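# Drop the towel in the pedal bin, lid closed

## Task

Get the towel inside the pedal bin, then leave the bin's lid shut on its own.

## Robot and tools

Robot: two arms, left_arm (base near y +0.650 m) and right_arm (base near y -0.608 m). Each ends in an identical five-finger right hand, so the hands are not mirrored. A post stands on the floor behind the arms. Anything that falls off the table, or is left off it, fails the task.

Frames: the scene frame has its origin at table-top height between the arms, +z up, +x out over the table, and left_arm on the +y side. Reported poses, velocities and Hand targets use this frame. Offsets you send use the axes of each arm's current Hand target. The hand point sits 0.05 m in front of the palm, 0.15 m from the wrist face; its +z runs along straight fingers, +y out of the palm, +x across the palm away from the thumb. Fingers reach 0.06-0.07 m past it along +z. A bracket on the little-finger side can strike things, and the wrist can hang below the hand and touch the table first.

Row layout (28 numbers, each -1 to 1): left dx, dy, dz, rx, ry, rz; left little, ring, middle, index, thumb_bend, thumb_turn, force_limit, speed; then the same 14 for the right arm. Pose numbers are offsets from the Hand target at the start of the action, not from the previous row; 1.0 equals 0.6 m or 180 degrees, and rx, ry, rz form one rotation vector. Six zeros ask nothing new of that arm. Hand numbers are absolute targets: +1 open/straight, -1 closed; thumb_turn -1 puts the thumb opposite the fingers, +1 beside the palm. force_limit maps -1 to about 0 N and +1 to 10 N (15 N for the two thumb motors). speed rises from near zero at -1 to full at +0.48 and above; use -0.94 or lower for a gentle close. There is no no-change value: to keep a hand as it is, resend the eight numbers from its last executed row (or, before any, hand_measured plus hand_force_limit and hand_speed). A thumb-in grip holds objects about 0.035-0.065 m thick; thumb tip to index pad can pinch light items.

Tools:
- execute_actions(actions, cameras): actions is a list of actions; each action is a list of up to 15 rows at 1/30 s each, the last row repeated to fill 15 steps. Each action starts from the current Hand target, so repeating an offset moves further. An empty list returns images. cameras: names, ["all"], or [].
- move(target, speed, blend, stop_force, zero, blocking, cameras): target is one 28-number row or a list of up to 15 rows; every row's offsets count from the same starting Hand targets. speed is path top speed in m/s, 0.002 to 3.2, default 0.25 (turns up to twice that in rad/s); total move time caps at 10 s. blend, in metres, rounds corners in a list; 0 stops at each target. stop_force, 4 to 120 N, ends an arm's path when its wrist sensor feels that much push against the motion; use it slowly (about 0.005-0.02 m/s) for touching; it is unreliable while the hand turns and all rows must share tool numbers. zero (default true) re-zeroes before the move. blocking=false returns after 0.5 s while the move runs (not allowed with stop_force). The result adds a move: line: done, off_target, moving, held or fault, and limits such as paced or held.
- wait(seconds 0-3600): lets time pass.
- stop(): brakes a running move.
- zoom_image(camera, region [x0,y0,x1,y1], at most 504 px each way): closer view of the newest image.
- show_instructions(): shows the reference image.
- zero_wrist_force(arm): re-zeroes that wrist sensor.
- finished_scene(scene=1): ends the scene irreversibly; the goal must hold without the robot.

Cameras: cam_high, cam_low, cam_left_wrist, cam_right_wrist, each 672x504.

Results: end_effector_position (m), end_effector_quat_wxyz, velocities, Hand target (the last commanded pose after clipping; next offsets count from it; the hand often rests a little short, so send the remainder as an offset), joint positions and torques, wrist force/torque in the hand's own axes plus the peak since last shown, and per hand six-value lists in motor order: hand_measured, hand_stopped_by (moving, target, force, stalled, fault) and hand_load_n (positive when something pushes the finger open; dropping to near 0 means the grip is lost).

Limits and cautions: orientation commands are clipped to within 32 degrees of the measured one each step. Moves do not avoid obstacles or the other arm; a clearance check may hold an arm that nears the other. A net force near 150 N, or contact torque at joint limits (shoulder 310, elbow 141, wrists 50.7 N m), stops that arm for 10 s; arms are stiff, so aiming even slightly past firm contact risks this. Avoid drops, releasing moving parts, slams, ramming fixed things, and squeezing the other hand. Long stretched holds heat motors: a MOTOR HOT line appears at 70 °C, brakes lock at 85 °C. Keep the wrist away from its base's first joint axis, where small moves swing the arm.

Each tool is called after ">>>" as a command line: name --argument value for each argument, lists and objects as JSON in quotes; but a table of rows of numbers goes row by row, as --pt "numbers of a row", without its own name.

Reference images:

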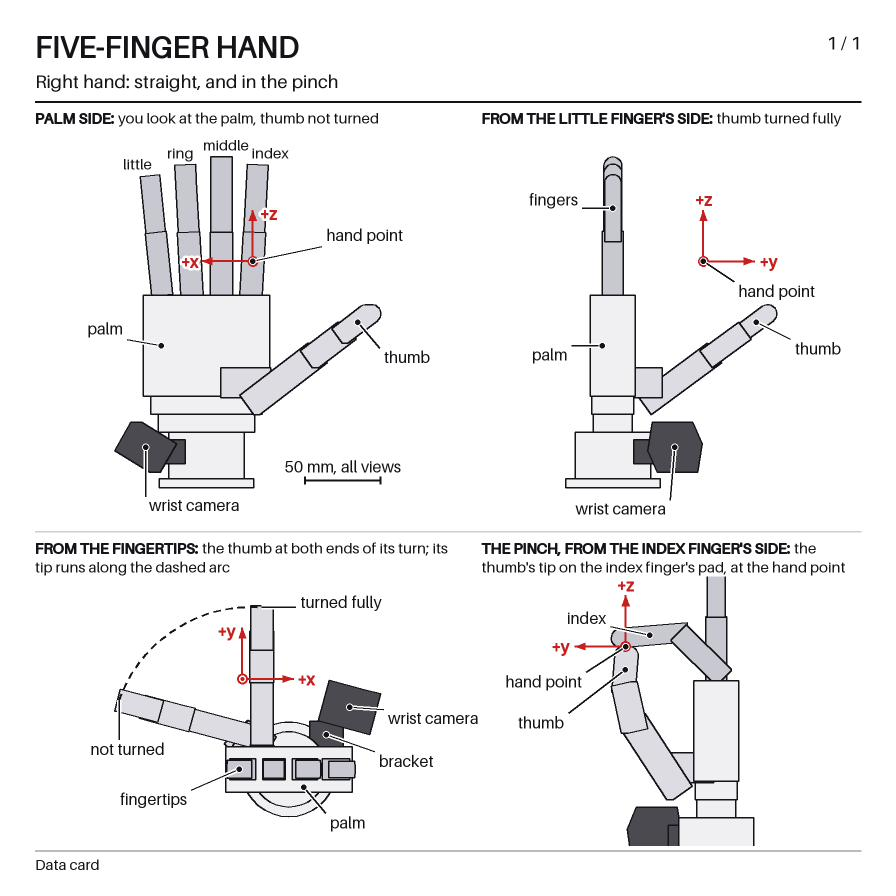

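## Session

>>> execute_actions --actions '[]'

Scene clock: 0.00 s.
left_arm: end_effector_position=(+0.2292, +0.7218, +0.1151) hand_measured=(+1.000, +1.000, +1.000, +1.000, +1.000, +1.000) hand_load_n=(+0.0, +0.0, +0.0, +0.0, +0.0, +0.0) hand_stopped_by=(target, target, target, target, target, target) hand_force_limit=0.00 hand_speed=-0.80 end_effector_quat_wxyz=(-0.061, +0.397, +0.913, -0.064) | right_arm: end_effector_position=(+0.7384, -0.1140, +0.3045) hand_measured=(+1.000, +1.000, +1.000, +1.000, +1.000, +1.000) hand_load_n=(+0.0, +0.0, +0.0, +0.0, +0.0, +0.0) hand_stopped_by=(target, target, target, target, target, target) hand_force_limit=0.00 hand_speed=-0.80 end_effector_quat_wxyz=(-0.234, +0.761, -0.606, +0.010)
Joint positions: left_arm=[-0.347 -1.593 2.415 0.877 1.692 -1.104] | right_arm=[0.296 -1.06 1.255 0.968 1.325 -3.025]
Joint velocities: within noise
Joint torques (N m): no reading
Wrist force (N): no reading
Wrist torque (N m): no reading
Wrist force, peak (N): no reading
Hand target: left_arm +0.2292, +0.7218, +0.1151; -0.061, +0.397, +0.913, -0.064 | right_arm +0.7384, -0.1140, +0.3045; -0.234, +0.761, -0.606, +0.010

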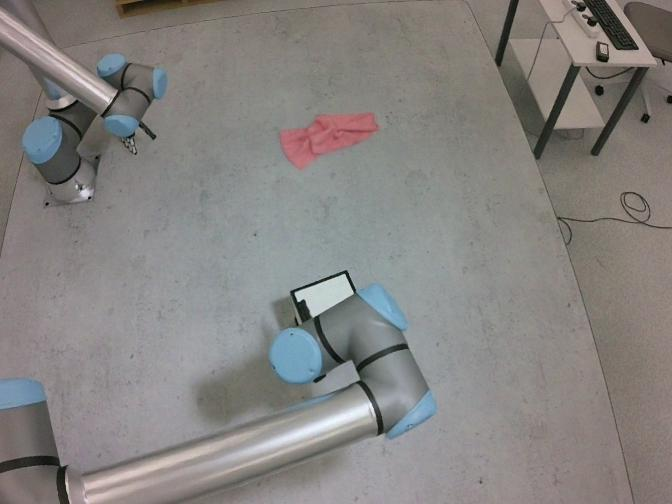

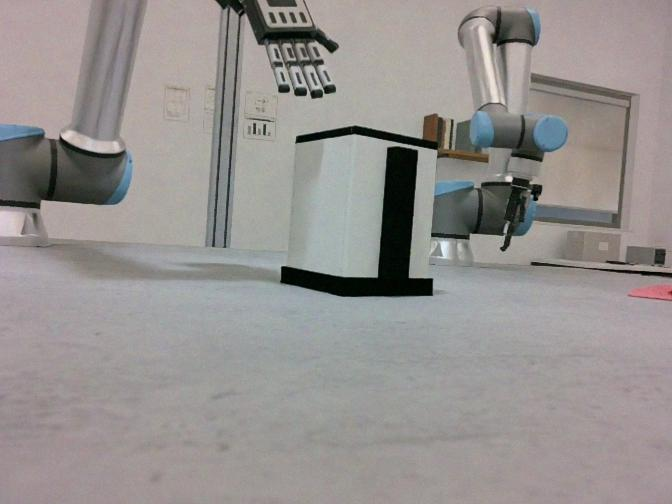

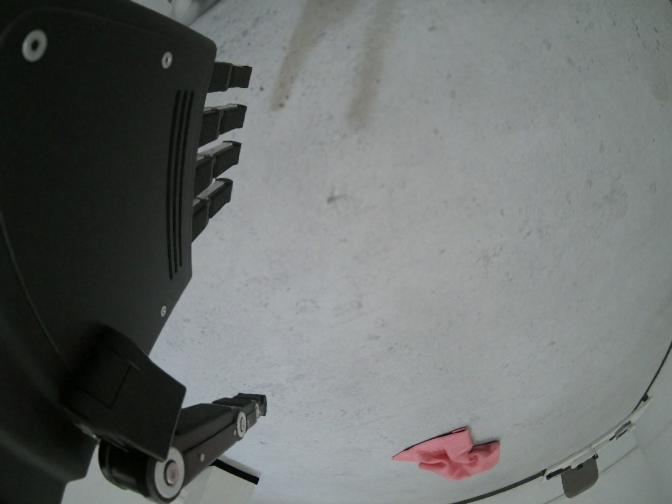

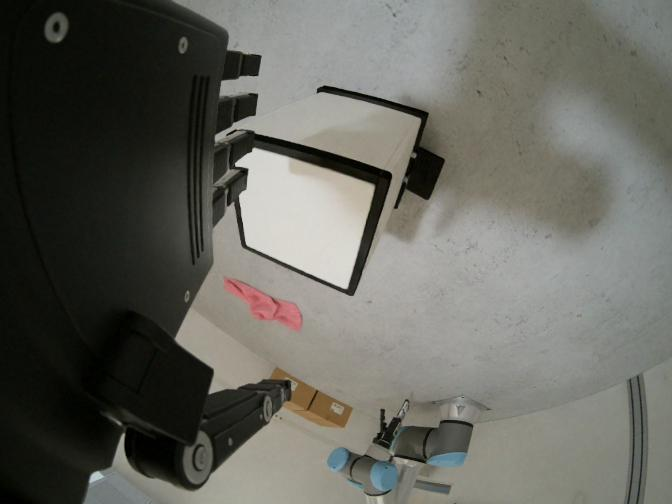

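>>> zoom_image --camera "cam_high" --region '[260, 90, 400, 190]'

>>> zoom_image --camera "cam_high" --region '[260, 250, 380, 350]'

>>> zoom_image --camera "cam_right_wrist" --region '[200, 60, 480, 320]'

>>> zoom_image --camera "cam_low" --region '[260, 100, 480, 320]'

Scaled by 3.600 from the camera's image (finer frame: 960x720).

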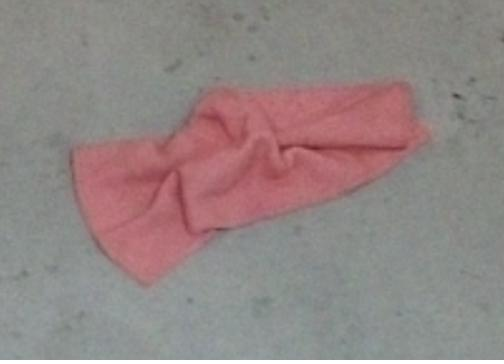

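Scaled by 4.200 from the camera's image (finer frame: 960x720).

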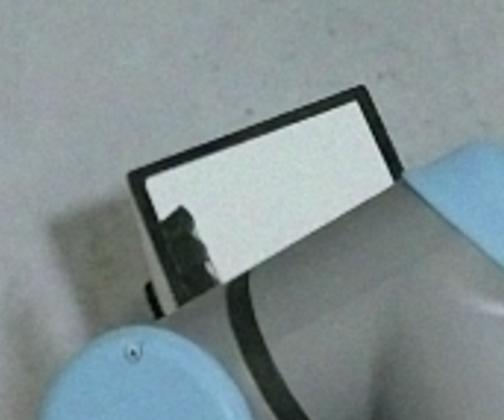

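Scaled by 1.800 from the camera's image (finer frame: 960x720).

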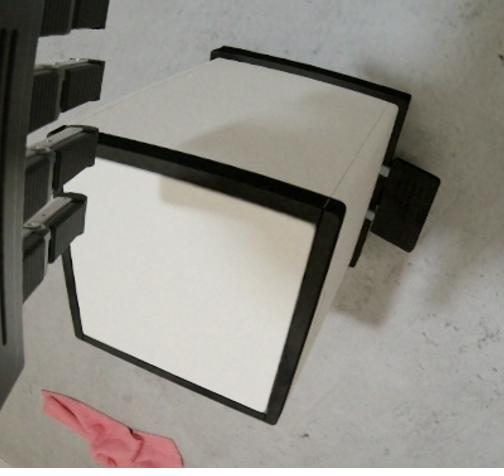

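Scaled by 2.291 from the camera's image (finer frame: 960x720).

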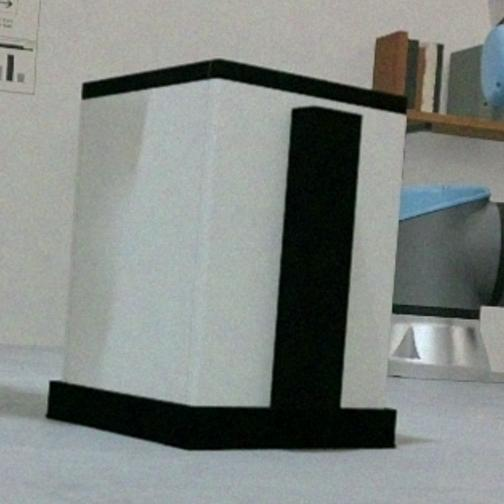

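>>> move --pt "-0.1542 0.1333 -0.0606 0.0376 -0.0348 -0.0599 1 1 1 1 1 -1 0 -0.2 -0.0223 -0.0307 -0.0744 0 0 0 1 1 1 1 1 1 0 -0.8" --pt "-0.4625 0.3998 -0.1818 0.1127 -0.1045 -0.1796 1 1 1 1 1 -1 0 -0.2 -0.2044 0.1893 -0.0916 0 0 0 1 1 1 1 1 1 0 -0.8" --pt "-0.7708 0.6663 -0.3030 0.1879 -0.1742 -0.2994 1 1 1 1 1 -1 0 -0.2 -0.1256 0.2975 0.1711 0 0 0 1 1 1 1 1 1 0 -0.8" --speed 0.3 --blend '[0.02, 0.02, 0]' --cameras '["all"]'

Scene clock: 99.03 s.
left_arm: end_effector_position=(+0.8586, +0.6652, +0.1999) hand_measured=(+1.000, +1.000, +1.000, +1.000, +1.000, -1.000) hand_load_n=(+0.0, +0.0, +0.0, +0.0, +0.0, +0.0) hand_stopped_by=(target, target, target, target, target, target) hand_force_limit=0.00 hand_speed=-0.20 end_effector_quat_wxyz=(+0.047, -0.112, +0.917, -0.380) | right_arm: end_effector_position=(+0.5853, -0.0370, +0.1677) hand_measured=(+1.000, +1.000, +1.000, +1.000, +1.000, +1.000) hand_load_n=(+0.0, +0.0, +0.0, +0.0, +0.0, -0.5) hand_stopped_by=(target, target, target, target, target, target) hand_force_limit=0.00 hand_speed=-0.80 end_effector_quat_wxyz=(-0.234, +0.761, -0.606, +0.010)
Joint positions: left_arm=[-0.012 -0.761 1.009 1.06 2.32 -1.945] | right_arm=[0.478 -1.119 1.592 0.655 1.4 -2.856]
Joint torques (N m): left_arm=[9.01 -90.09 -50.1 6.41 4.06 -3.26] | right_arm=[16.11 -55.79 -22.13 1.21 -1.61 4.44]
Wrist force (N): left_arm=[0.2 -0.8 0.1] | right_arm=[-0.3 0.1 -0.1]
Wrist torque (N m): left_arm=[0.00 -0.10 -0.03] | right_arm=[0.00 0.08 -0.14]
Wrist force, peak (N): left_arm=[-1.2 -1.1 0.1] | right_arm=[-0.6 0.7 -1.1]
Hand target: left_arm +0.8587, +0.6652, +0.1999; +0.047, -0.112, +0.917, -0.380 | right_arm +0.5853, -0.0370, +0.1676; -0.234, +0.761, -0.606, +0.010
Off the commanded pose: left_arm 0.000 m, 0 deg | right_arm 0.000 m, 0 deg.
move: done
cam_left_wrist: T_world_to_cam=[[-0.44467, 0.60869, -0.65709, 0.10496], [0.67795, 0.70816, 0.19721, -1.08668], [0.58537, -0.35778, -0.72756, -0.00965]] pos_world=[0.78904, 0.7022, 0.27625]
cam_right_wrist: T_world_to_cam=[[-0.84696, -0.35605, -0.39483, 0.54983], [-0.53155, 0.55218, 0.6423, 0.2221], [-0.01067, 0.75387, -0.65693, 0.25771]] pos_world=[0.58649, -0.12115, 0.24373]

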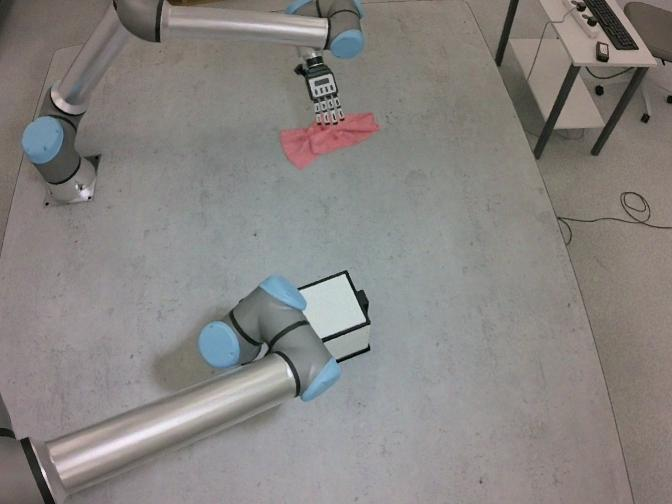

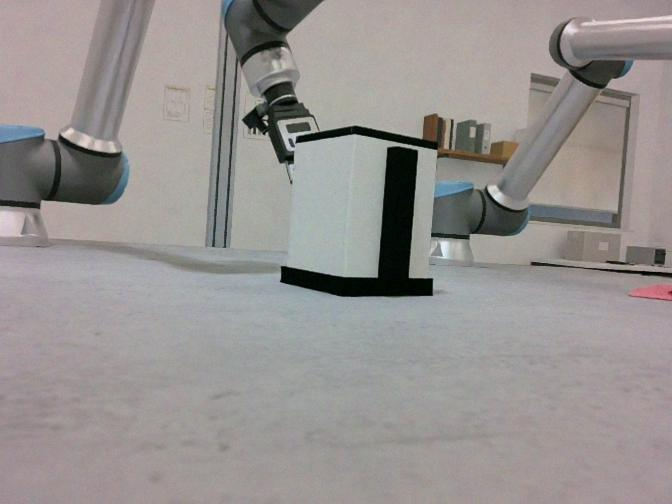

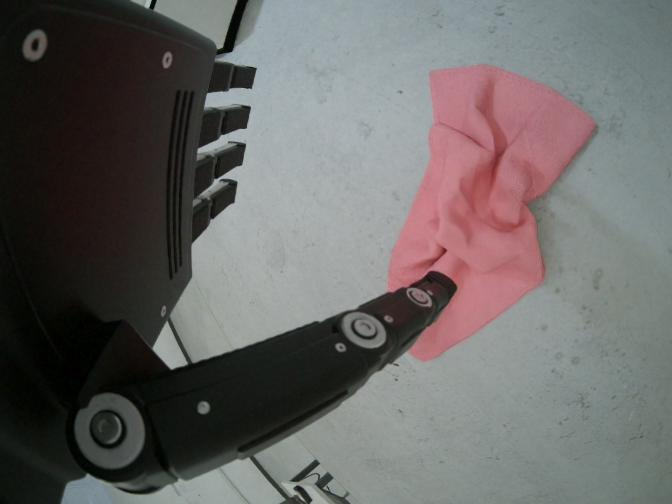

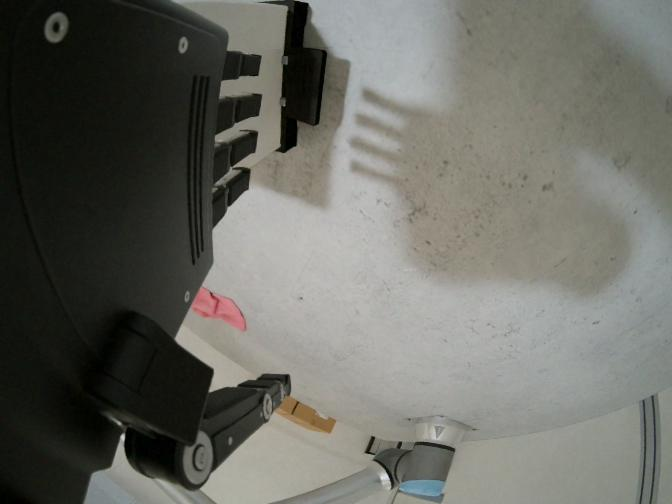

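>>> move --target '[0.0167,0.1862,0.1438,0,0,0,0.3,0.3,0.3,0.3,0.6,-1,0,-0.2,0,0,0,0,0,0,1,1,1,1,1,1,0,-0.8]' --speed 0.12 --cameras '["all"]'

Scene clock: 124.93 s.
left_arm: end_effector_position=(+0.8447, +0.6803, +0.0602) hand_measured=(+1.000, +0.300, +0.300, +0.300, +0.600, -1.000) hand_load_n=(+0.0, +0.0, +0.0, +0.0, +0.0, +0.0) hand_stopped_by=(fault, target, target, target, target, target) hand_force_limit=0.00 hand_speed=-0.20 end_effector_quat_wxyz=(+0.047, -0.112, +0.917, -0.380) | right_arm: end_effector_position=(+0.5853, -0.0370, +0.1676) hand_measured=(+1.000, +1.000, +1.000, +1.000, +1.000, +1.000) hand_load_n=(+0.0, +0.0, +0.0, +0.0, +0.0, +0.0) hand_stopped_by=(target, target, target, target, target, target) hand_force_limit=0.00 hand_speed=-0.80 end_effector_quat_wxyz=(-0.234, +0.761, -0.606, +0.010)
Joint positions: left_arm=[0.004 -0.689 1.141 0.873 2.324 -1.923] | right_arm=[0.478 -1.119 1.592 0.655 1.4 -2.856]
Joint torques (N m): left_arm=[8.6 -89.11 -30.18 -0.16 4.35 3.1] | right_arm=[16.47 -55.65 -22.18 0.77 -1.78 4.7]
Wrist force (N): left_arm=[0.1 -1.0 0.1] | right_arm=[-0.1 0.0 -0.3]
Wrist torque (N m): left_arm=[-0.04 -0.11 -0.34] | right_arm=[0.00 0.06 -0.12]
Wrist force, peak (N): left_arm=[-0.3 -1.6 -0.6] | right_arm=[-0.5 -0.1 -0.3]
Hand target: left_arm +0.8447, +0.6803, +0.0599; +0.047, -0.112, +0.917, -0.380 | right_arm +0.5853, -0.0370, +0.1676; -0.234, +0.761, -0.606, +0.010
Off the commanded pose: left_arm 0.000 m, 0 deg | right_arm 0.000 m, 0 deg.
move: done
cam_left_wrist: T_world_to_cam=[[-0.4448, 0.60862, -0.65707, -0.002], [0.6779, 0.70823, 0.19712, -1.06033], [0.58532, -0.35775, -0.72761, -0.09777]] pos_world=[0.77514, 0.7172, 0.13655]
cam_right_wrist: T_world_to_cam=[[-0.84696, -0.35605, -0.39483, 0.54991], [-0.53155, 0.55218, 0.6423, 0.22216], [-0.01067, 0.75387, -0.65693, 0.25771]] pos_world=[0.58659, -0.12115, 0.24373]

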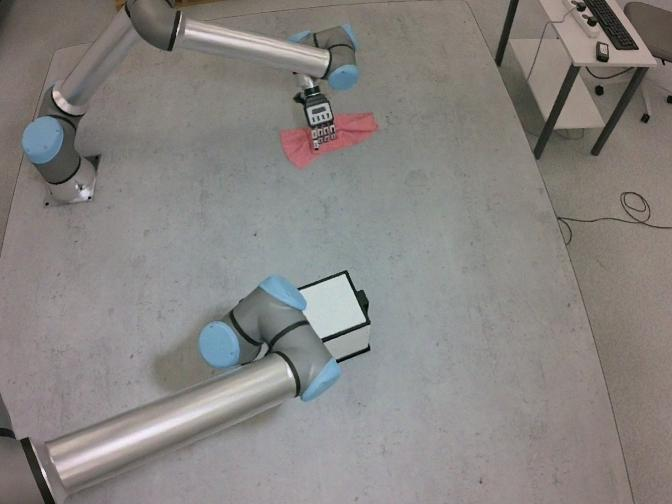

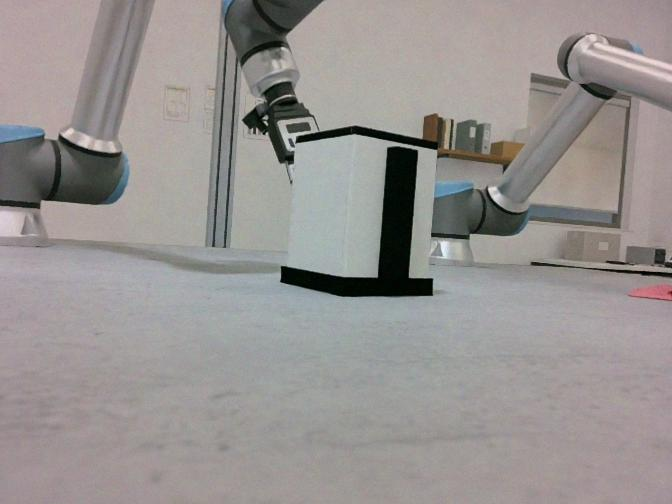

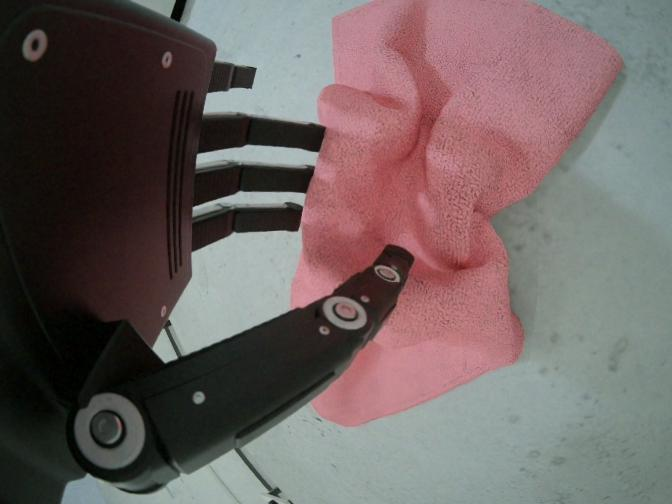

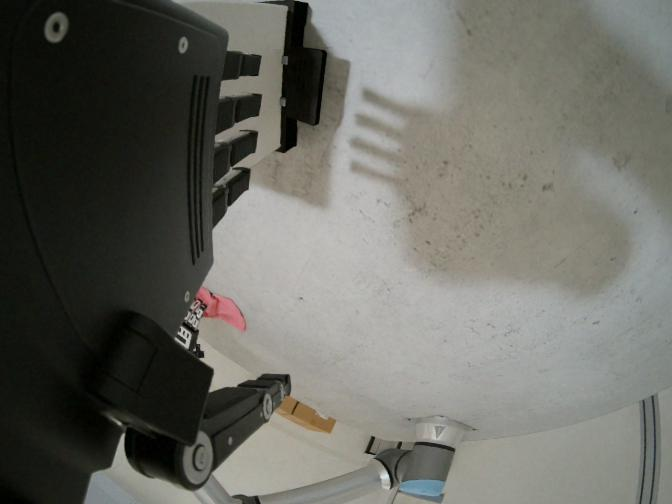

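>>> move --target '[0,0.053,0.053,0,0,0,0.3,0.3,0.3,0.3,0.6,-1,0,-0.2,0,0,0,0,0,0,1,1,1,1,1,1,0,-0.8]' --speed 0.015 --stop_force 5 --cameras '["cam_left_wrist"]'

Scene clock: 135.27 s.
left_arm: end_effector_position=(+0.8447, +0.6803, +0.0322) hand_measured=(+1.000, +0.300, +0.300, +0.300, +0.600, -1.000) hand_load_n=(+0.0, +0.0, +0.0, +0.0, +0.0, +0.0) hand_stopped_by=(fault, target, target, target, target, target) hand_force_limit=0.00 hand_speed=-0.20 end_effector_quat_wxyz=(+0.047, -0.112, +0.917, -0.380) | right_arm: end_effector_position=(+0.5853, -0.0370, +0.1676) hand_measured=(+1.000, +1.000, +1.000, +1.000, +1.000, +1.000) hand_load_n=(+0.0, +0.0, +0.0, +0.0, +0.0, +0.0) hand_stopped_by=(target, target, target, target, target, target) hand_force_limit=0.00 hand_speed=-0.80 end_effector_quat_wxyz=(-0.234, +0.761, -0.606, +0.010)
Joint positions: left_arm=[0.004 -0.667 1.152 0.839 2.324 -1.923] | right_arm=[0.478 -1.119 1.592 0.655 1.4 -2.856]
Joint torques (N m): left_arm=[7.53 -107.67 -45.37 6.01 -3.35 2.25] | right_arm=[16.68 -57.19 -22.53 0.68 -1.83 4.77]
Wrist force (N): left_arm=[0.1 -4.1 -3.1] | right_arm=[0.0 0.1 0.1]
Wrist torque (N m): left_arm=[0.18 -0.03 -0.41] | right_arm=[-0.01 0.03 -0.12]
Wrist force, peak (N): left_arm=[-0.2 -7.4 -6.0] | right_arm=[0.1 0.4 -0.6]
Hand target: left_arm +0.8447, +0.6803, +0.0322; +0.047, -0.112, +0.917, -0.380 (not the last commanded pose) | right_arm +0.5853, -0.0370, +0.1676; -0.234, +0.761, -0.606, +0.010
Off the commanded pose: left_arm 0.017 m, 0 deg | right_arm 0.000 m, 0 deg.
move: contact (left_arm)
cam_left_wrist: T_world_to_cam=[[-0.4448, 0.60855, -0.65712, -0.0204], [0.67791, 0.70825, 0.19702, -1.05489], [0.5853, -0.35784, -0.72758, -0.11803]] pos_world=[0.77514, 0.7173, 0.10855]

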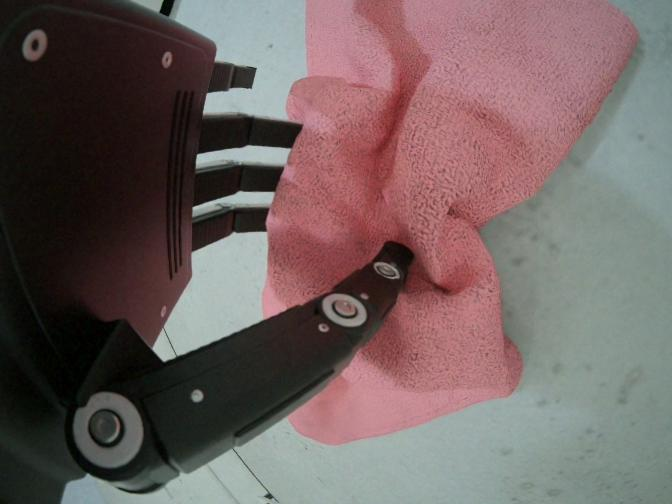

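>>> move --target '[0,0,0,0,0,0,0.3,0.0,0.0,0.0,0.1,-1,0,-0.5,0,0,0,0,0,0,1,1,1,1,1,1,0,-0.8]' --cameras '["cam_left_wrist"]'

Scene clock: 140.73 s.
left_arm: end_effector_position=(+0.8447, +0.6803, +0.0322) hand_measured=(+1.000, +0.000, +0.000, +0.000, +0.100, -1.000) hand_load_n=(+0.0, +0.0, +0.0, +0.0, +0.5, +0.5) hand_stopped_by=(fault, target, target, target, target, target) hand_force_limit=0.00 hand_speed=-0.50 end_effector_quat_wxyz=(+0.047, -0.112, +0.917, -0.380) | right_arm: end_effector_position=(+0.5853, -0.0370, +0.1676) hand_measured=(+1.000, +1.000, +1.000, +1.000, +1.000, +1.000) hand_load_n=(+0.0, +0.0, +0.0, +0.0, +0.0, +0.0) hand_stopped_by=(target, target, target, target, target, target) hand_force_limit=0.00 hand_speed=-0.80 end_effector_quat_wxyz=(-0.234, +0.761, -0.606, +0.010)
Joint positions: left_arm=[0.004 -0.667 1.152 0.839 2.324 -1.923] | right_arm=[0.478 -1.119 1.592 0.655 1.4 -2.856]
Joint torques (N m): left_arm=[4.66 -109.4 -44.3 5.94 1.25 0.24] | right_arm=[15.55 -57.19 -22.22 0.78 -1.6 4.31]
Wrist force (N): left_arm=[-0.1 -0.7 -0.1] | right_arm=[0.5 -0.3 -0.1]
Wrist torque (N m): left_arm=[0.02 -0.08 -0.35] | right_arm=[-0.05 -0.04 -0.09]
Wrist force, peak (N): left_arm=[0.2 -4.9 -3.4] | right_arm=[0.5 -0.3 -0.1]
Hand target: left_arm +0.8447, +0.6803, +0.0322; +0.047, -0.112, +0.917, -0.380 | right_arm +0.5853, -0.0370, +0.1676; -0.234, +0.761, -0.606, +0.010
Off the commanded pose: left_arm 0.000 m, 0 deg | right_arm 0.000 m, 0 deg.
move: done
cam_left_wrist: T_world_to_cam=[[-0.4448, 0.60862, -0.65707, -0.02046], [0.6779, 0.70823, 0.19712, -1.05488], [0.58532, -0.35775, -0.72761, -0.11811]] pos_world=[0.77514, 0.7173, 0.10855]

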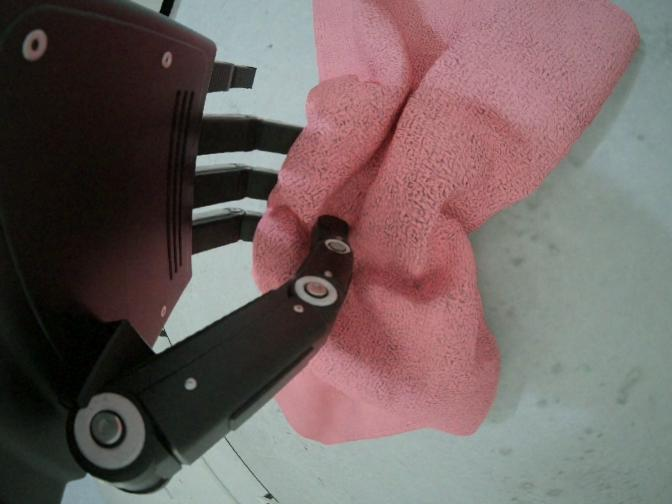

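>>> move --target '[0,0,0,0,0,0,0.3,-0.7,-0.7,-0.7,-0.3,-1,0,-0.6,0,0,0,0,0,0,1,1,1,1,1,1,0,-0.8]' --cameras '["cam_left_wrist"]'

Scene clock: 143.87 s.
left_arm: end_effector_position=(+0.8447, +0.6803, +0.0322) hand_measured=(+1.000, -0.700, -0.106, -0.142, +0.030, -1.000) hand_load_n=(+0.0, +1.5, +4.5, +10.0, +8.0, +1.0) hand_stopped_by=(fault, target, force, force, force, target) hand_force_limit=0.00 hand_speed=-0.60 end_effector_quat_wxyz=(+0.047, -0.112, +0.917, -0.380) | right_arm: end_effector_position=(+0.5853, -0.0370, +0.1676) hand_measured=(+1.000, +1.000, +1.000, +1.000, +1.000, +1.000) hand_load_n=(+0.0, +0.0, +0.0, +0.0, +0.0, +0.0) hand_stopped_by=(target, target, target, target, target, target) hand_force_limit=0.00 hand_speed=-0.80 end_effector_quat_wxyz=(-0.234, +0.761, -0.606, +0.010)
Joint positions: left_arm=[0.004 -0.667 1.152 0.839 2.324 -1.923] | right_arm=[0.478 -1.119 1.592 0.655 1.4 -2.856]
Joint torques (N m): left_arm=[2.22 -107.36 -43.7 5.96 4.12 -1.13] | right_arm=[15.03 -58.81 -22.69 0.69 -1.95 4.35]
Wrist force (N): left_arm=[0.0 -0.7 0.1] | right_arm=[-0.2 -0.1 -0.2]
Wrist torque (N m): left_arm=[-0.01 -0.11 -0.34] | right_arm=[-0.03 0.06 -0.14]
Wrist force, peak (N): left_arm=[-0.2 -1.1 0.2] | right_arm=[-0.2 0.1 -0.5]
Hand target: left_arm +0.8447, +0.6803, +0.0322; +0.047, -0.112, +0.917, -0.380 | right_arm +0.5853, -0.0370, +0.1676; -0.234, +0.761, -0.606, +0.010
Off the commanded pose: left_arm 0.000 m, 0 deg | right_arm 0.000 m, 0 deg.
move: done
cam_left_wrist: T_world_to_cam=[[-0.44484, 0.60858, -0.65708, -0.02039], [0.67787, 0.70827, 0.19708, -1.05488], [0.58533, -0.35775, -0.7276, -0.11811]] pos_world=[0.77514, 0.7173, 0.10855]

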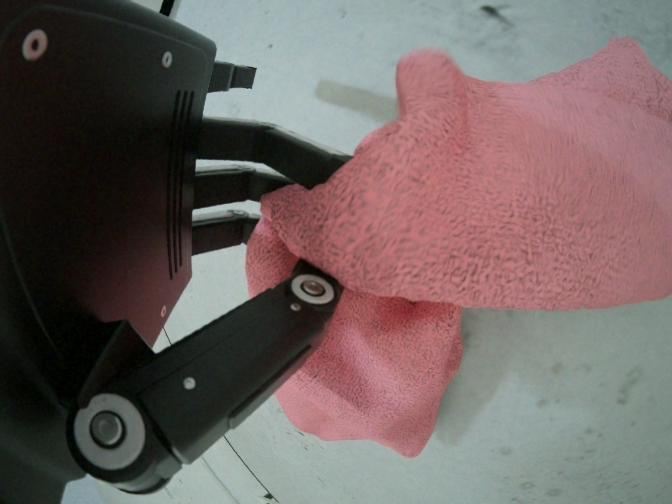

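>>> move --target '[0,-0.2357,-0.2357,0,0,0,0.3,-0.7,-0.7,-0.7,-0.3,-1,0,-0.6,0,0,0,0,0,0,1,1,1,1,1,1,0,-0.8]' --speed 0.12 --cameras '["all"]'

Scene clock: 148.17 s.
left_arm: end_effector_position=(+0.8447, +0.6802, +0.2320) hand_measured=(+1.000, -0.700, -0.106, -0.142, +0.030, -1.000) hand_load_n=(+0.0, +1.5, +4.0, +10.5, +8.0, +1.5) hand_stopped_by=(fault, target, force, force, force, target) hand_force_limit=0.00 hand_speed=-0.60 end_effector_quat_wxyz=(+0.047, -0.112, +0.917, -0.380) | right_arm: end_effector_position=(+0.5853, -0.0370, +0.1676) hand_measured=(+1.000, +1.000, +1.000, +1.000, +1.000, +1.000) hand_load_n=(+0.0, +0.0, +0.0, +0.0, +0.0, +0.0) hand_stopped_by=(target, target, target, target, target, target) hand_force_limit=0.00 hand_speed=-0.80 end_effector_quat_wxyz=(-0.234, +0.761, -0.606, +0.010)
Joint positions: left_arm=[0.004 -0.794 1.015 1.103 2.324 -1.923] | right_arm=[0.478 -1.119 1.592 0.655 1.4 -2.856]
Joint torques (N m): left_arm=[-8.17 -110.32 -51.84 6.64 0.39 3] | right_arm=[14.71 -58.47 -22.22 0.78 -1.67 4.57]
Wrist force (N): left_arm=[0.2 -0.6 0.5] | right_arm=[0.0 -0.1 0.2]
Wrist torque (N m): left_arm=[-0.02 -0.10 -0.27] | right_arm=[-0.04 0.02 -0.12]
Wrist force, peak (N): left_arm=[-0.2 -0.8 0.6] | right_arm=[-0.2 0.3 -0.5]
Hand target: left_arm +0.8447, +0.6802, +0.2322; +0.047, -0.112, +0.917, -0.380 | right_arm +0.5853, -0.0370, +0.1676; -0.234, +0.761, -0.606, +0.010
Off the commanded pose: left_arm 0.000 m, 0 deg | right_arm 0.000 m, 0 deg.
move: done
cam_left_wrist: T_world_to_cam=[[-0.4448, 0.60862, -0.65707, 0.11088], [0.6779, 0.70823, 0.19712, -1.0942], [0.58532, -0.35775, -0.72761, 0.02723]] pos_world=[0.77514, 0.7172, 0.30835]
cam_right_wrist: T_world_to_cam=[[-0.84696, -0.35605, -0.39483, 0.54991], [-0.53155, 0.55218, 0.6423, 0.22216], [-0.01067, 0.75387, -0.65693, 0.25771]] pos_world=[0.58659, -0.12115, 0.24373]

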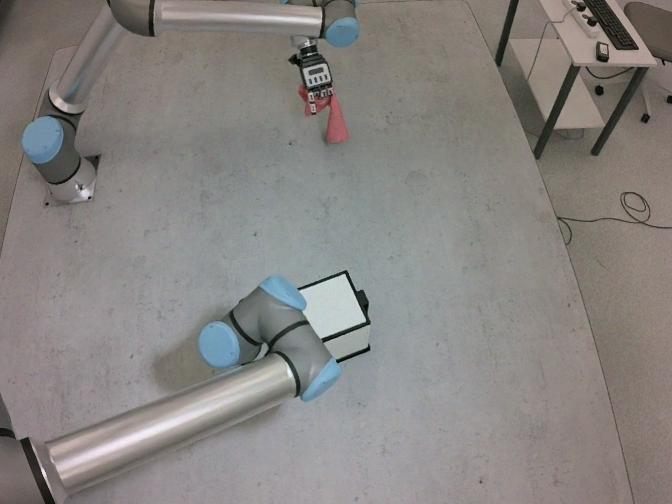

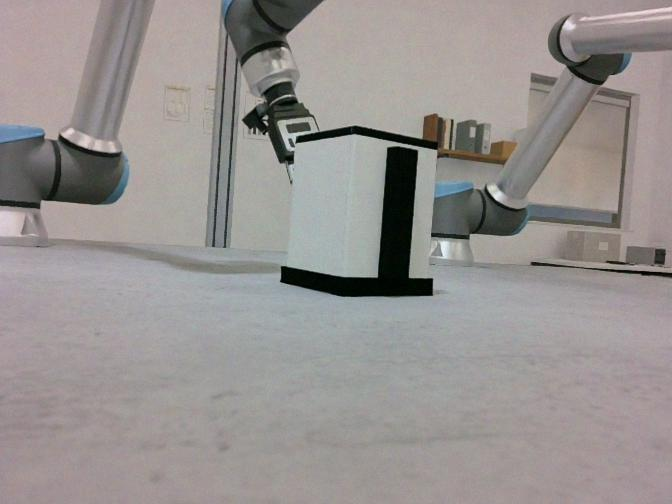

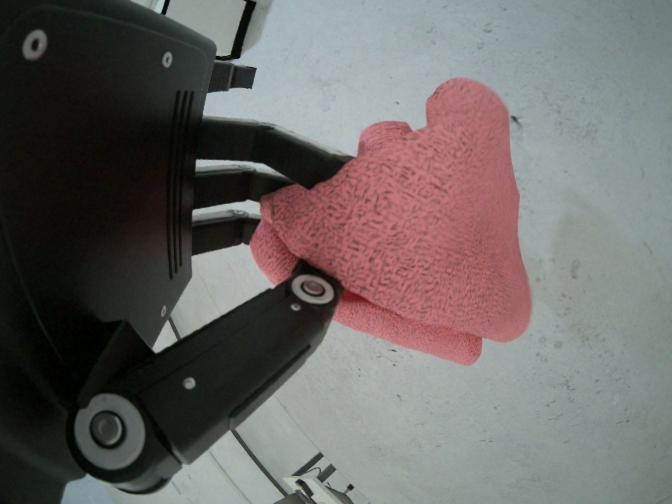

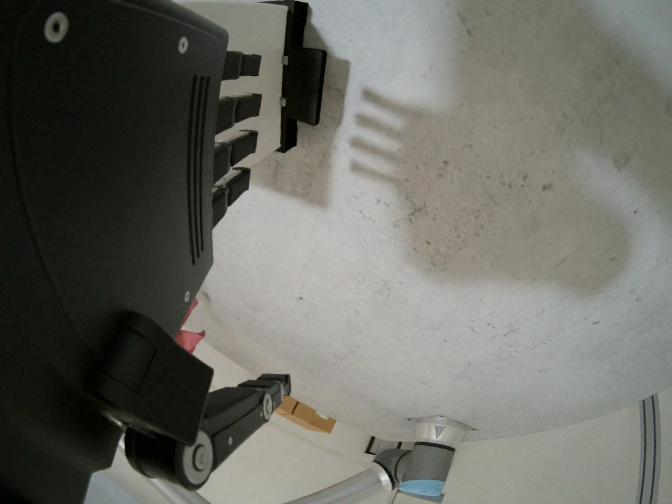

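>>> move --target '[0,0,0,0,0,0,0.3,-0.7,-0.7,-0.7,-0.3,-1,0,-0.6,0.0246,0.0337,0.0819,0,0,0,1,1,1,1,1,1,0,-0.8]' --speed 0.1 --cameras '["cam_right_wrist"]'

>>> zoom_image --camera "cam_right_wrist" --region '[180, 0, 400, 220]'

Scene clock: 157.80 s.
left_arm: end_effector_position=(+0.8447, +0.6802, +0.2322) hand_measured=(+1.000, -0.700, -0.106, -0.142, +0.030, -1.000) hand_load_n=(+0.0, +1.5, +4.0, +10.5, +8.0, +1.5) hand_stopped_by=(fault, target, force, force, force, target) hand_force_limit=0.00 hand_speed=-0.60 end_effector_quat_wxyz=(+0.047, -0.112, +0.917, -0.380) | right_arm: end_effector_position=(+0.5854, -0.0369, +0.1128) hand_measured=(+1.000, +1.000, +1.000, +1.000, +1.000, +1.000) hand_load_n=(+0.0, +0.0, +0.0, +0.0, +0.0, +0.0) hand_stopped_by=(target, target, target, target, target, target) hand_force_limit=0.00 hand_speed=-0.80 end_effector_quat_wxyz=(-0.234, +0.761, -0.606, +0.010)
Joint positions: left_arm=[0.004 -0.794 1.015 1.104 2.324 -1.923] | right_arm=[0.478 -1.074 1.633 0.569 1.4 -2.856]
Joint torques (N m): left_arm=[6.35 -105.95 -51.21 6.42 4.61 3.14] | right_arm=[15.85 -59.63 -21.93 0.46 0.4 0.1]
Wrist force (N): left_arm=[0.4 -0.2 0.5] | right_arm=[0.3 0.2 -0.2]
Wrist torque (N m): left_arm=[0.05 -0.13 -0.26] | right_arm=[0.02 -0.01 -0.08]
Wrist force, peak (N): left_arm=[0.2 -0.8 0.6] | right_arm=[0.6 0.3 0.7]
Hand target: left_arm +0.8447, +0.6802, +0.2322; +0.047, -0.112, +0.917, -0.380 | right_arm +0.5854, -0.0369, +0.1125; -0.234, +0.761, -0.606, +0.010
Off the commanded pose: left_arm 0.000 m, 0 deg | right_arm 0.000 m, 0 deg.
move: done
cam_right_wrist: T_world_to_cam=[[-0.84696, -0.35605, -0.39483, 0.52824], [-0.53155, 0.55218, 0.6423, 0.25742], [-0.01067, 0.75387, -0.65693, 0.22165]] pos_world=[0.58659, -0.12115, 0.18883]

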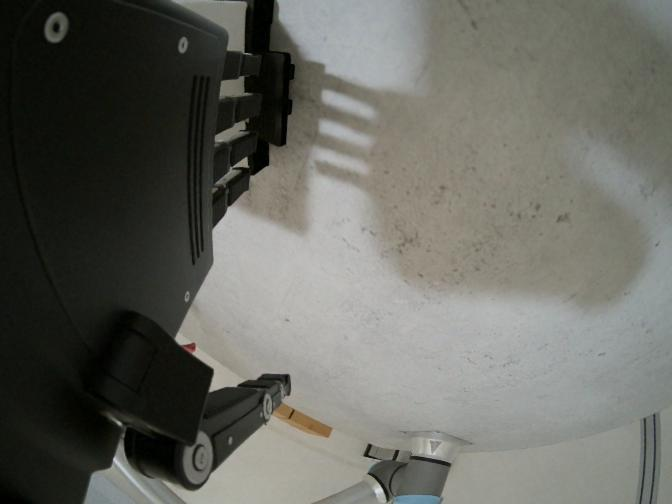

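Scaled by 2.291 from the camera's image (finer frame: 960x720).

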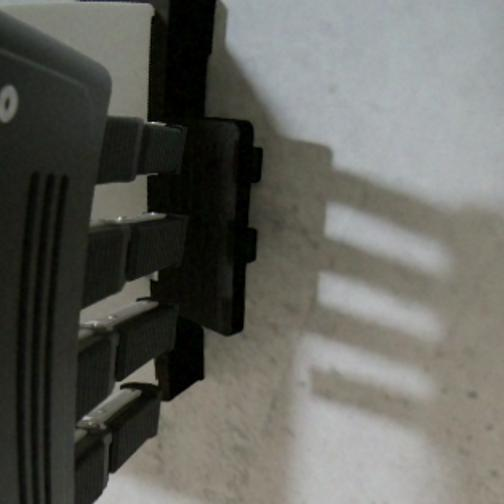

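>>> move --target '[0,0,0,0,0,0,0.3,-0.7,-0.7,-0.7,-0.3,-1,0,-0.6,0.0268,0.0368,0.0893,0,0,0,1,1,1,1,1,1,0,-0.8]' --speed 0.015 --stop_force 5 --cameras '["cam_right_wrist","cam_high","cam_low"]'

Scene clock: 163.67 s.
left_arm: end_effector_position=(+0.8447, +0.6802, +0.2322) hand_measured=(+1.000, -0.700, -0.106, -0.142, +0.030, -1.000) hand_load_n=(+0.0, +1.5, +4.5, +10.5, +8.0, +1.5) hand_stopped_by=(fault, target, force, force, force, target) hand_force_limit=0.00 hand_speed=-0.60 end_effector_quat_wxyz=(+0.047, -0.112, +0.917, -0.380) | right_arm: end_effector_position=(+0.5854, -0.0369, +0.0886) hand_measured=(+1.000, +1.000, +1.000, +1.000, +1.000, +1.000) hand_load_n=(+0.0, +0.0, +0.0, +0.0, +0.0, +0.0) hand_stopped_by=(target, target, target, target, target, target) hand_force_limit=0.00 hand_speed=-0.80 end_effector_quat_wxyz=(-0.234, +0.761, -0.606, +0.010)
Joint positions: left_arm=[0.004 -0.794 1.015 1.104 2.324 -1.923] | right_arm=[0.478 -1.053 1.648 0.532 1.4 -2.856]
Joint torques (N m): left_arm=[4.37 -93.12 -51.6 6.46 4.14 2.87] | right_arm=[15.55 -87.87 -45.37 4.73 0.36 4.42]
Wrist force (N): left_arm=[0.3 -0.3 0.3] | right_arm=[-0.9 -2.7 -2.9]
Wrist torque (N m): left_arm=[0.04 -0.11 -0.27] | right_arm=[0.35 0.18 -0.32]
Wrist force, peak (N): left_arm=[0.1 -0.6 0.8] | right_arm=[-1.2 -3.0 -5.9]
Hand target: left_arm +0.8447, +0.6802, +0.2322; +0.047, -0.112, +0.917, -0.380 | right_arm +0.5854, -0.0369, +0.0886; -0.234, +0.761, -0.606, +0.010 (not the last commanded pose)
Off the commanded pose: left_arm 0.000 m, 0 deg | right_arm 0.036 m, 0 deg.
move: contact (right_arm)
cam_right_wrist: T_world_to_cam=[[-0.84696, -0.35605, -0.39483, 0.51876], [-0.53155, 0.55218, 0.6423, 0.27284], [-0.01067, 0.75387, -0.65693, 0.20574]] pos_world=[0.58659, -0.12105, 0.16473]
Images, in order (width x height): cam_high 672x504, cam_low 672x504, cam_right_wrist 672x504.

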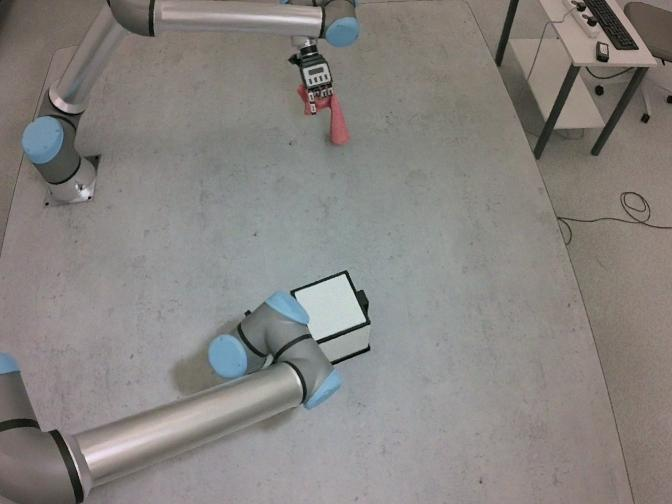

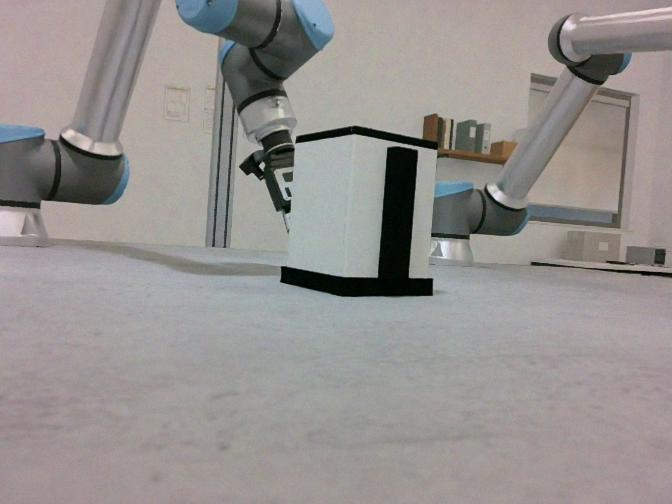

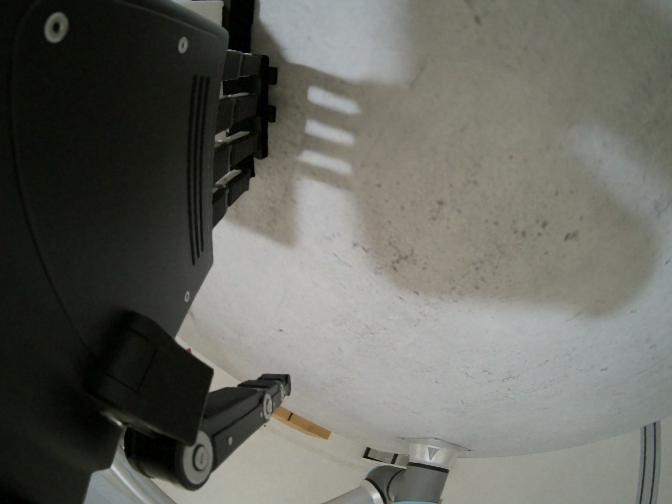

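>>> move --target '[0,0,0,0,0,0,0.3,-0.7,-0.7,-0.7,-0.3,-1,0,-0.6,0.0089,0.0123,0.0298,0,0,0,1,1,1,1,1,1,0,-0.8]' --speed 0.015 --stop_force 30 --zero false --cameras '["cam_right_wrist","cam_high","cam_low"]'

Scene clock: 168.83 s.
left_arm: end_effector_position=(+0.8447, +0.6802, +0.2322) hand_measured=(+1.000, -0.700, -0.106, -0.142, +0.030, -1.000) hand_load_n=(+0.0, +1.5, +4.0, +10.5, +7.5, +1.5) hand_stopped_by=(fault, target, force, force, force, target) hand_force_limit=0.00 hand_speed=-0.60 end_effector_quat_wxyz=(+0.047, -0.112, +0.917, -0.380) | right_arm: end_effector_position=(+0.5854, -0.0368, +0.0686) hand_measured=(+1.000, +1.000, +1.000, +1.000, +1.000, +1.000) hand_load_n=(+0.0, +0.5, +0.0, +0.0, +0.0, +0.0) hand_stopped_by=(target, target, target, target, target, target) hand_force_limit=0.00 hand_speed=-0.80 end_effector_quat_wxyz=(-0.234, +0.761, -0.606, +0.010)
Joint positions: left_arm=[0.004 -0.794 1.015 1.104 2.324 -1.923] | right_arm=[0.478 -1.034 1.66 0.502 1.4 -2.856]
Joint torques (N m): left_arm=[6.36 -87.5 -51.57 6.36 4.02 2.78] | right_arm=[13.37 -38.5 -10.51 -1.24 0.57 4.61]
Wrist force (N): left_arm=[0.0 -0.3 0.4] | right_arm=[-5.5 -3.1 -27.1]
Wrist torque (N m): left_arm=[0.04 -0.08 -0.28] | right_arm=[1.75 1.10 -0.57]
Wrist force, peak (N): left_arm=[0.5 -0.2 0.7] | right_arm=[-5.7 -2.9 -27.1]
Hand target: left_arm +0.8447, +0.6802, +0.2322; +0.047, -0.112, +0.917, -0.380 | right_arm +0.5854, -0.0368, +0.0686; -0.234, +0.761, -0.606, +0.010
Off the commanded pose: left_arm 0.000 m, 0 deg | right_arm 0.000 m, 0 deg.
move: done
cam_right_wrist: T_world_to_cam=[[-0.84696, -0.35605, -0.39483, 0.51082], [-0.53155, 0.55218, 0.6423, 0.28575], [-0.01067, 0.75387, -0.65693, 0.19253]] pos_world=[0.58659, -0.12105, 0.14463]
Images, in order (width x height): cam_high 672x504, cam_low 672x504, cam_right_wrist 672x504.

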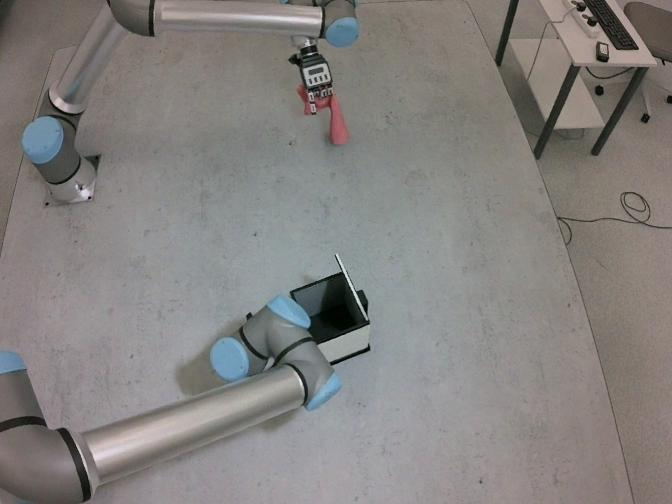

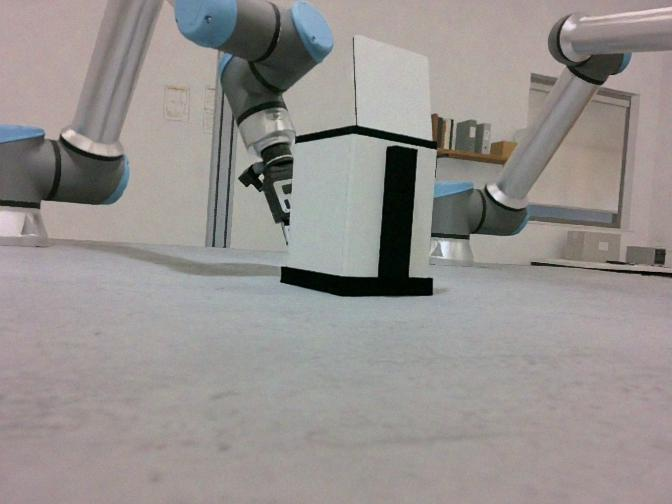

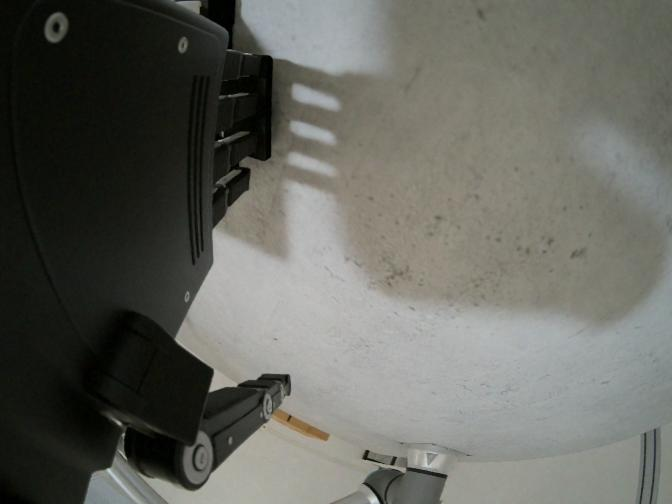

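>>> zoom_image --camera "cam_high" --region '[260, 230, 400, 380]'

>>> zoom_image --camera "cam_low" --region '[230, 10, 480, 310]'

Scaled by 3.360 from the camera's image (finer frame: 960x720).

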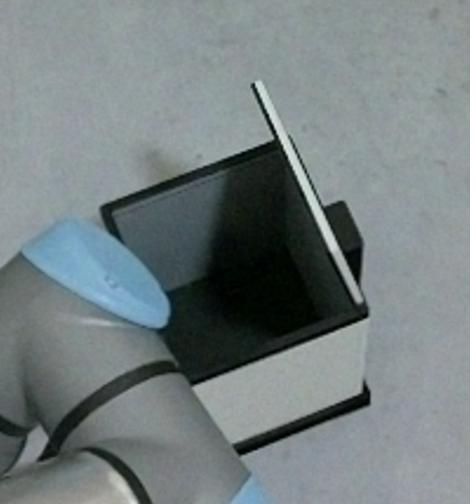

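Scaled by 1.680 from the camera's image (finer frame: 960x720).

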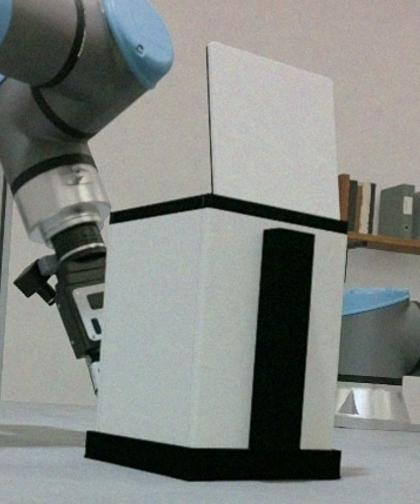

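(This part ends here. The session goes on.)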